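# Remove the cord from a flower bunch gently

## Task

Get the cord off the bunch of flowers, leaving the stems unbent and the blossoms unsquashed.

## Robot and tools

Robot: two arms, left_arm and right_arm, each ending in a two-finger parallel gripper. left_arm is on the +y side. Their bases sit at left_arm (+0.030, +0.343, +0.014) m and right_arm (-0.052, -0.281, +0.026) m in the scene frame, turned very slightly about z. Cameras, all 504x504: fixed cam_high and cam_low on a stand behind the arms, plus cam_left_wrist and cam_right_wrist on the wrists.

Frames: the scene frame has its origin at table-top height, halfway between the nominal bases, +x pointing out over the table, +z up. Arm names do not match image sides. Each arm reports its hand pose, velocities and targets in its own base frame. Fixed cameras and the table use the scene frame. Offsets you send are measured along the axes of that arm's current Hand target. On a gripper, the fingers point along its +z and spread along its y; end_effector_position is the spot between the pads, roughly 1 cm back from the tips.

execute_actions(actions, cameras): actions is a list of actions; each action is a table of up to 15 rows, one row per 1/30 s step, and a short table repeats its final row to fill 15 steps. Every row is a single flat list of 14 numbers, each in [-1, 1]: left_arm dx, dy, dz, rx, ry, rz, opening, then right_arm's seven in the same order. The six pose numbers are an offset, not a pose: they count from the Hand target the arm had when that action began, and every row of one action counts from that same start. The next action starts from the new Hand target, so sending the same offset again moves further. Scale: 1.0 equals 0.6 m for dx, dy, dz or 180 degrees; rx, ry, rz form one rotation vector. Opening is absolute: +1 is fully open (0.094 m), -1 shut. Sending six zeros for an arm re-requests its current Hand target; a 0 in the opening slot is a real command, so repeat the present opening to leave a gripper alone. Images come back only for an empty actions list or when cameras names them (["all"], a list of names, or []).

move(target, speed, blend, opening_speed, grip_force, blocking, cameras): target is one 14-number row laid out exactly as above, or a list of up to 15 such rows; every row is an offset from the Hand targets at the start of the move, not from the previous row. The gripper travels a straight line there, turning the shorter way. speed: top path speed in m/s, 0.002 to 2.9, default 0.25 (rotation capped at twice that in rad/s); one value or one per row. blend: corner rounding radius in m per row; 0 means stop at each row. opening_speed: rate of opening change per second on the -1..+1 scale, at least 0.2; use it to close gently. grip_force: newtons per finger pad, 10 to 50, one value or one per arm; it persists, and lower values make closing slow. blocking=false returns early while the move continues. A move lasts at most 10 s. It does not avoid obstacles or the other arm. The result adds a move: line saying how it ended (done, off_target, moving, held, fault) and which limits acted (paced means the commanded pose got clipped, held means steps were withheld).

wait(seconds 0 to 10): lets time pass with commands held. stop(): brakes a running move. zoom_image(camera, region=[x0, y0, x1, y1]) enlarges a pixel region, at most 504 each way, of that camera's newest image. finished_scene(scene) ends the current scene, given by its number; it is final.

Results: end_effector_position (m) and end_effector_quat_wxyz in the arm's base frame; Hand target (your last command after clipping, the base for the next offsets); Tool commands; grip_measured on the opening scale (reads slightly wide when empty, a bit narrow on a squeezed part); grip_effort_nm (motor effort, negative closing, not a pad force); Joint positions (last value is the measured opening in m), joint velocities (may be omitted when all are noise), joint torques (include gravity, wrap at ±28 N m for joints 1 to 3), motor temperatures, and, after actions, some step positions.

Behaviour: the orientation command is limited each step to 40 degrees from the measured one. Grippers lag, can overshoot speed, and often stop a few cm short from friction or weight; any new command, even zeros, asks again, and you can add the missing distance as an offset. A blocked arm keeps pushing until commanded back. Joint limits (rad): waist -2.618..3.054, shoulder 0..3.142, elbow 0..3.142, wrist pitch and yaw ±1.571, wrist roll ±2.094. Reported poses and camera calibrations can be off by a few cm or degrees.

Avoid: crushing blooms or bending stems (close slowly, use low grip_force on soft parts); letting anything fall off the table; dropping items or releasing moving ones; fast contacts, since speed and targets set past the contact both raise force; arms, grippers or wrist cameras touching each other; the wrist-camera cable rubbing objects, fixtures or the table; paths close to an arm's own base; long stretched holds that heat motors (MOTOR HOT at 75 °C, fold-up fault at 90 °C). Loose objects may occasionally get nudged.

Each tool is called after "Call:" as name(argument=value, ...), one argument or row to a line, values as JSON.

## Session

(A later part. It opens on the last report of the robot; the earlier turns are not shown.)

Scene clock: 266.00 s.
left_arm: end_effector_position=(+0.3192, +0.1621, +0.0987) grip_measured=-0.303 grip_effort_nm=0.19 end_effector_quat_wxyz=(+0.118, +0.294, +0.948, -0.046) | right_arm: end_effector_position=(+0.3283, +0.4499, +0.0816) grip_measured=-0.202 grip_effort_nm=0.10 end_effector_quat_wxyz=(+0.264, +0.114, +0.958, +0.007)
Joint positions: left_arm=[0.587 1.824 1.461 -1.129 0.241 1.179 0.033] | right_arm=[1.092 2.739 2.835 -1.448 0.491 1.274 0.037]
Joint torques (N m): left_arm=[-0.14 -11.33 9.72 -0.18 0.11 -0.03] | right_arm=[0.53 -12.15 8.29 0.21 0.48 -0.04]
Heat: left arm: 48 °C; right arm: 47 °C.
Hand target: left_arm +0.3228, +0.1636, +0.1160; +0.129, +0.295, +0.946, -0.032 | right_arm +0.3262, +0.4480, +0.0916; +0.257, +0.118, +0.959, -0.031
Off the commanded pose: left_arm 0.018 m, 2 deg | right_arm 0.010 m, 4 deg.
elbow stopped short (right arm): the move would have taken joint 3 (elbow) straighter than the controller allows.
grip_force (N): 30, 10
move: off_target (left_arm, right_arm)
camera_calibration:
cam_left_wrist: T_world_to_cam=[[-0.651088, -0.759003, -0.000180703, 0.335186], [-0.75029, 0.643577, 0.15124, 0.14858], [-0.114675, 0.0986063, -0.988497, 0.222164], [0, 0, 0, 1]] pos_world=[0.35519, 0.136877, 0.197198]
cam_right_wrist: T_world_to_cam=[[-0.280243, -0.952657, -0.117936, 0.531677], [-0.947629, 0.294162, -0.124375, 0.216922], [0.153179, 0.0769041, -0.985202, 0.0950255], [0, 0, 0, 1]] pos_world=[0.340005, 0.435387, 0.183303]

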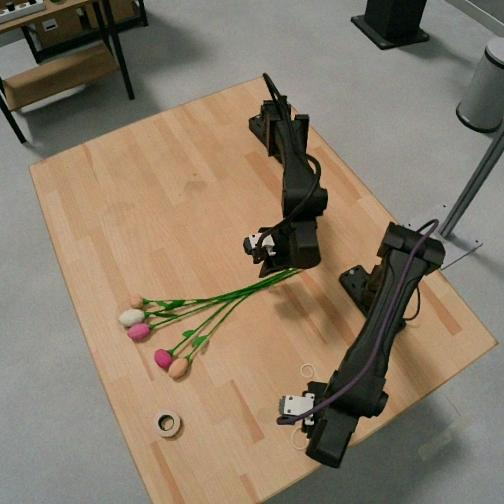

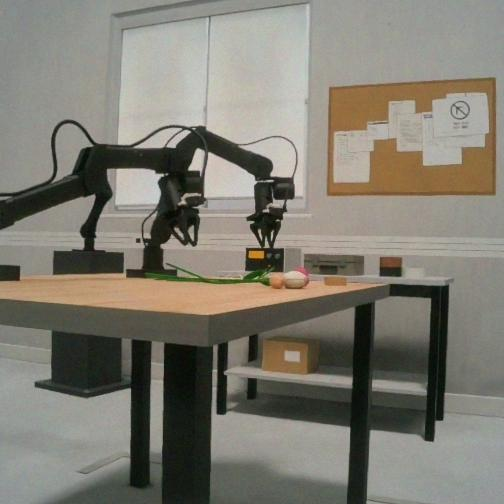

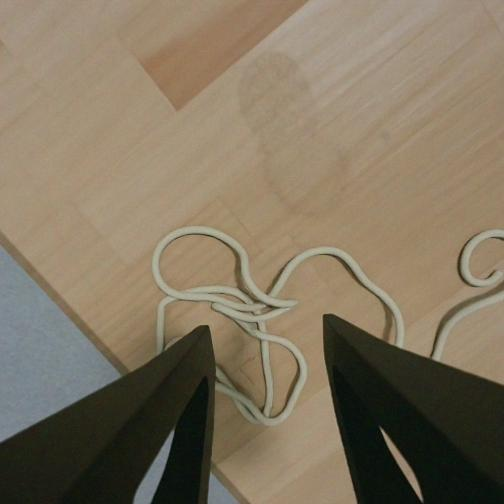

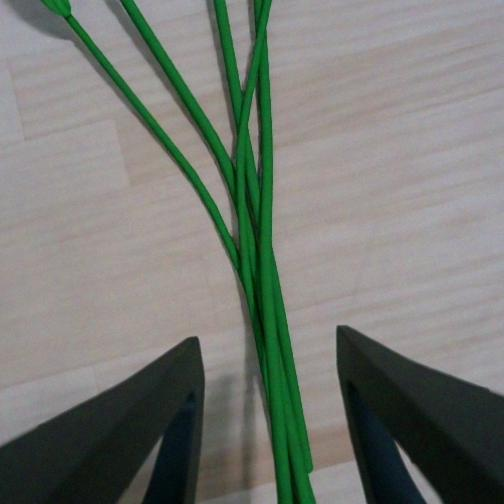

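Call:
move(
  target=[-0.1,0.0,-0.2,0,0,0,-0.3,0,0,0,0,0,0,-0.2],
  cameras=["cam_left_wrist","cam_high"],
)

Scene clock: 268.77 s.
left_arm: end_effector_position=(+0.3438, +0.1495, +0.2465) grip_measured=-0.303 grip_effort_nm=0.20 end_effector_quat_wxyz=(+0.167, +0.289, +0.943, +0.005) | right_arm: end_effector_position=(+0.3283, +0.4499, +0.0816) grip_measured=-0.202 grip_effort_nm=0.10 end_effector_quat_wxyz=(+0.264, +0.114, +0.958, +0.007)
Joint positions: left_arm=[0.521 1.831 2.047 -1.546 0.237 1.087 0.033] | right_arm=[1.092 2.739 2.835 -1.448 0.491 1.273 0.037]
Joint torques (N m): left_arm=[-0.5 -8.08 7.97 0.13 0.08 0] | right_arm=[0.55 -12.15 8.31 0.24 0.49 -0.04]
Heat: left arm: 48 °C; right arm: 48 °C.
Hand target: left_arm +0.3432, +0.1469, +0.2475; +0.129, +0.295, +0.946, -0.032 | right_arm +0.3262, +0.4481, +0.0916; +0.257, +0.118, +0.959, -0.031
Off the commanded pose: left_arm 0.003 m, 6 deg | right_arm 0.010 m, 4 deg.
elbow stopped short (right arm): the move would have taken joint 3 (elbow) straighter than the controller allows.
joint sent to its limit (left arm) — joint 4 (wrist pitch), lower limit. The joint targets are off in orientation, not in position.
grip_force (N): 30, 10
move: off_target (left_arm, right_arm)
camera_calibration:
cam_left_wrist: T_world_to_cam=[[-0.625939, -0.769029, -0.129593, 0.366471], [-0.77985, 0.618465, 0.0966156, 0.18012], [0.00584848, 0.161538, -0.986849, 0.321041], [0, 0, 0, 1]] pos_world=[0.367978, 0.118569, 0.346909]
Images, in order (width x height): cam_high 504x504, cam_left_wrist 504x504.

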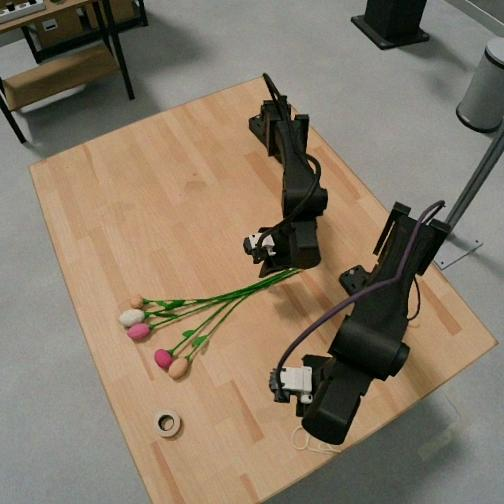

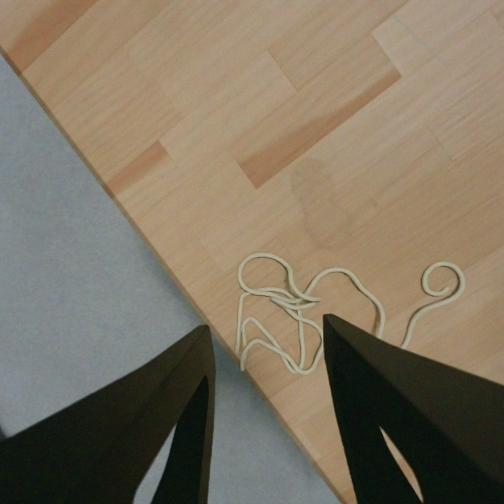

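All on the table, at rest.

Call:
finished_scene(
  scene=2,
)

The scene is finished: the task was done.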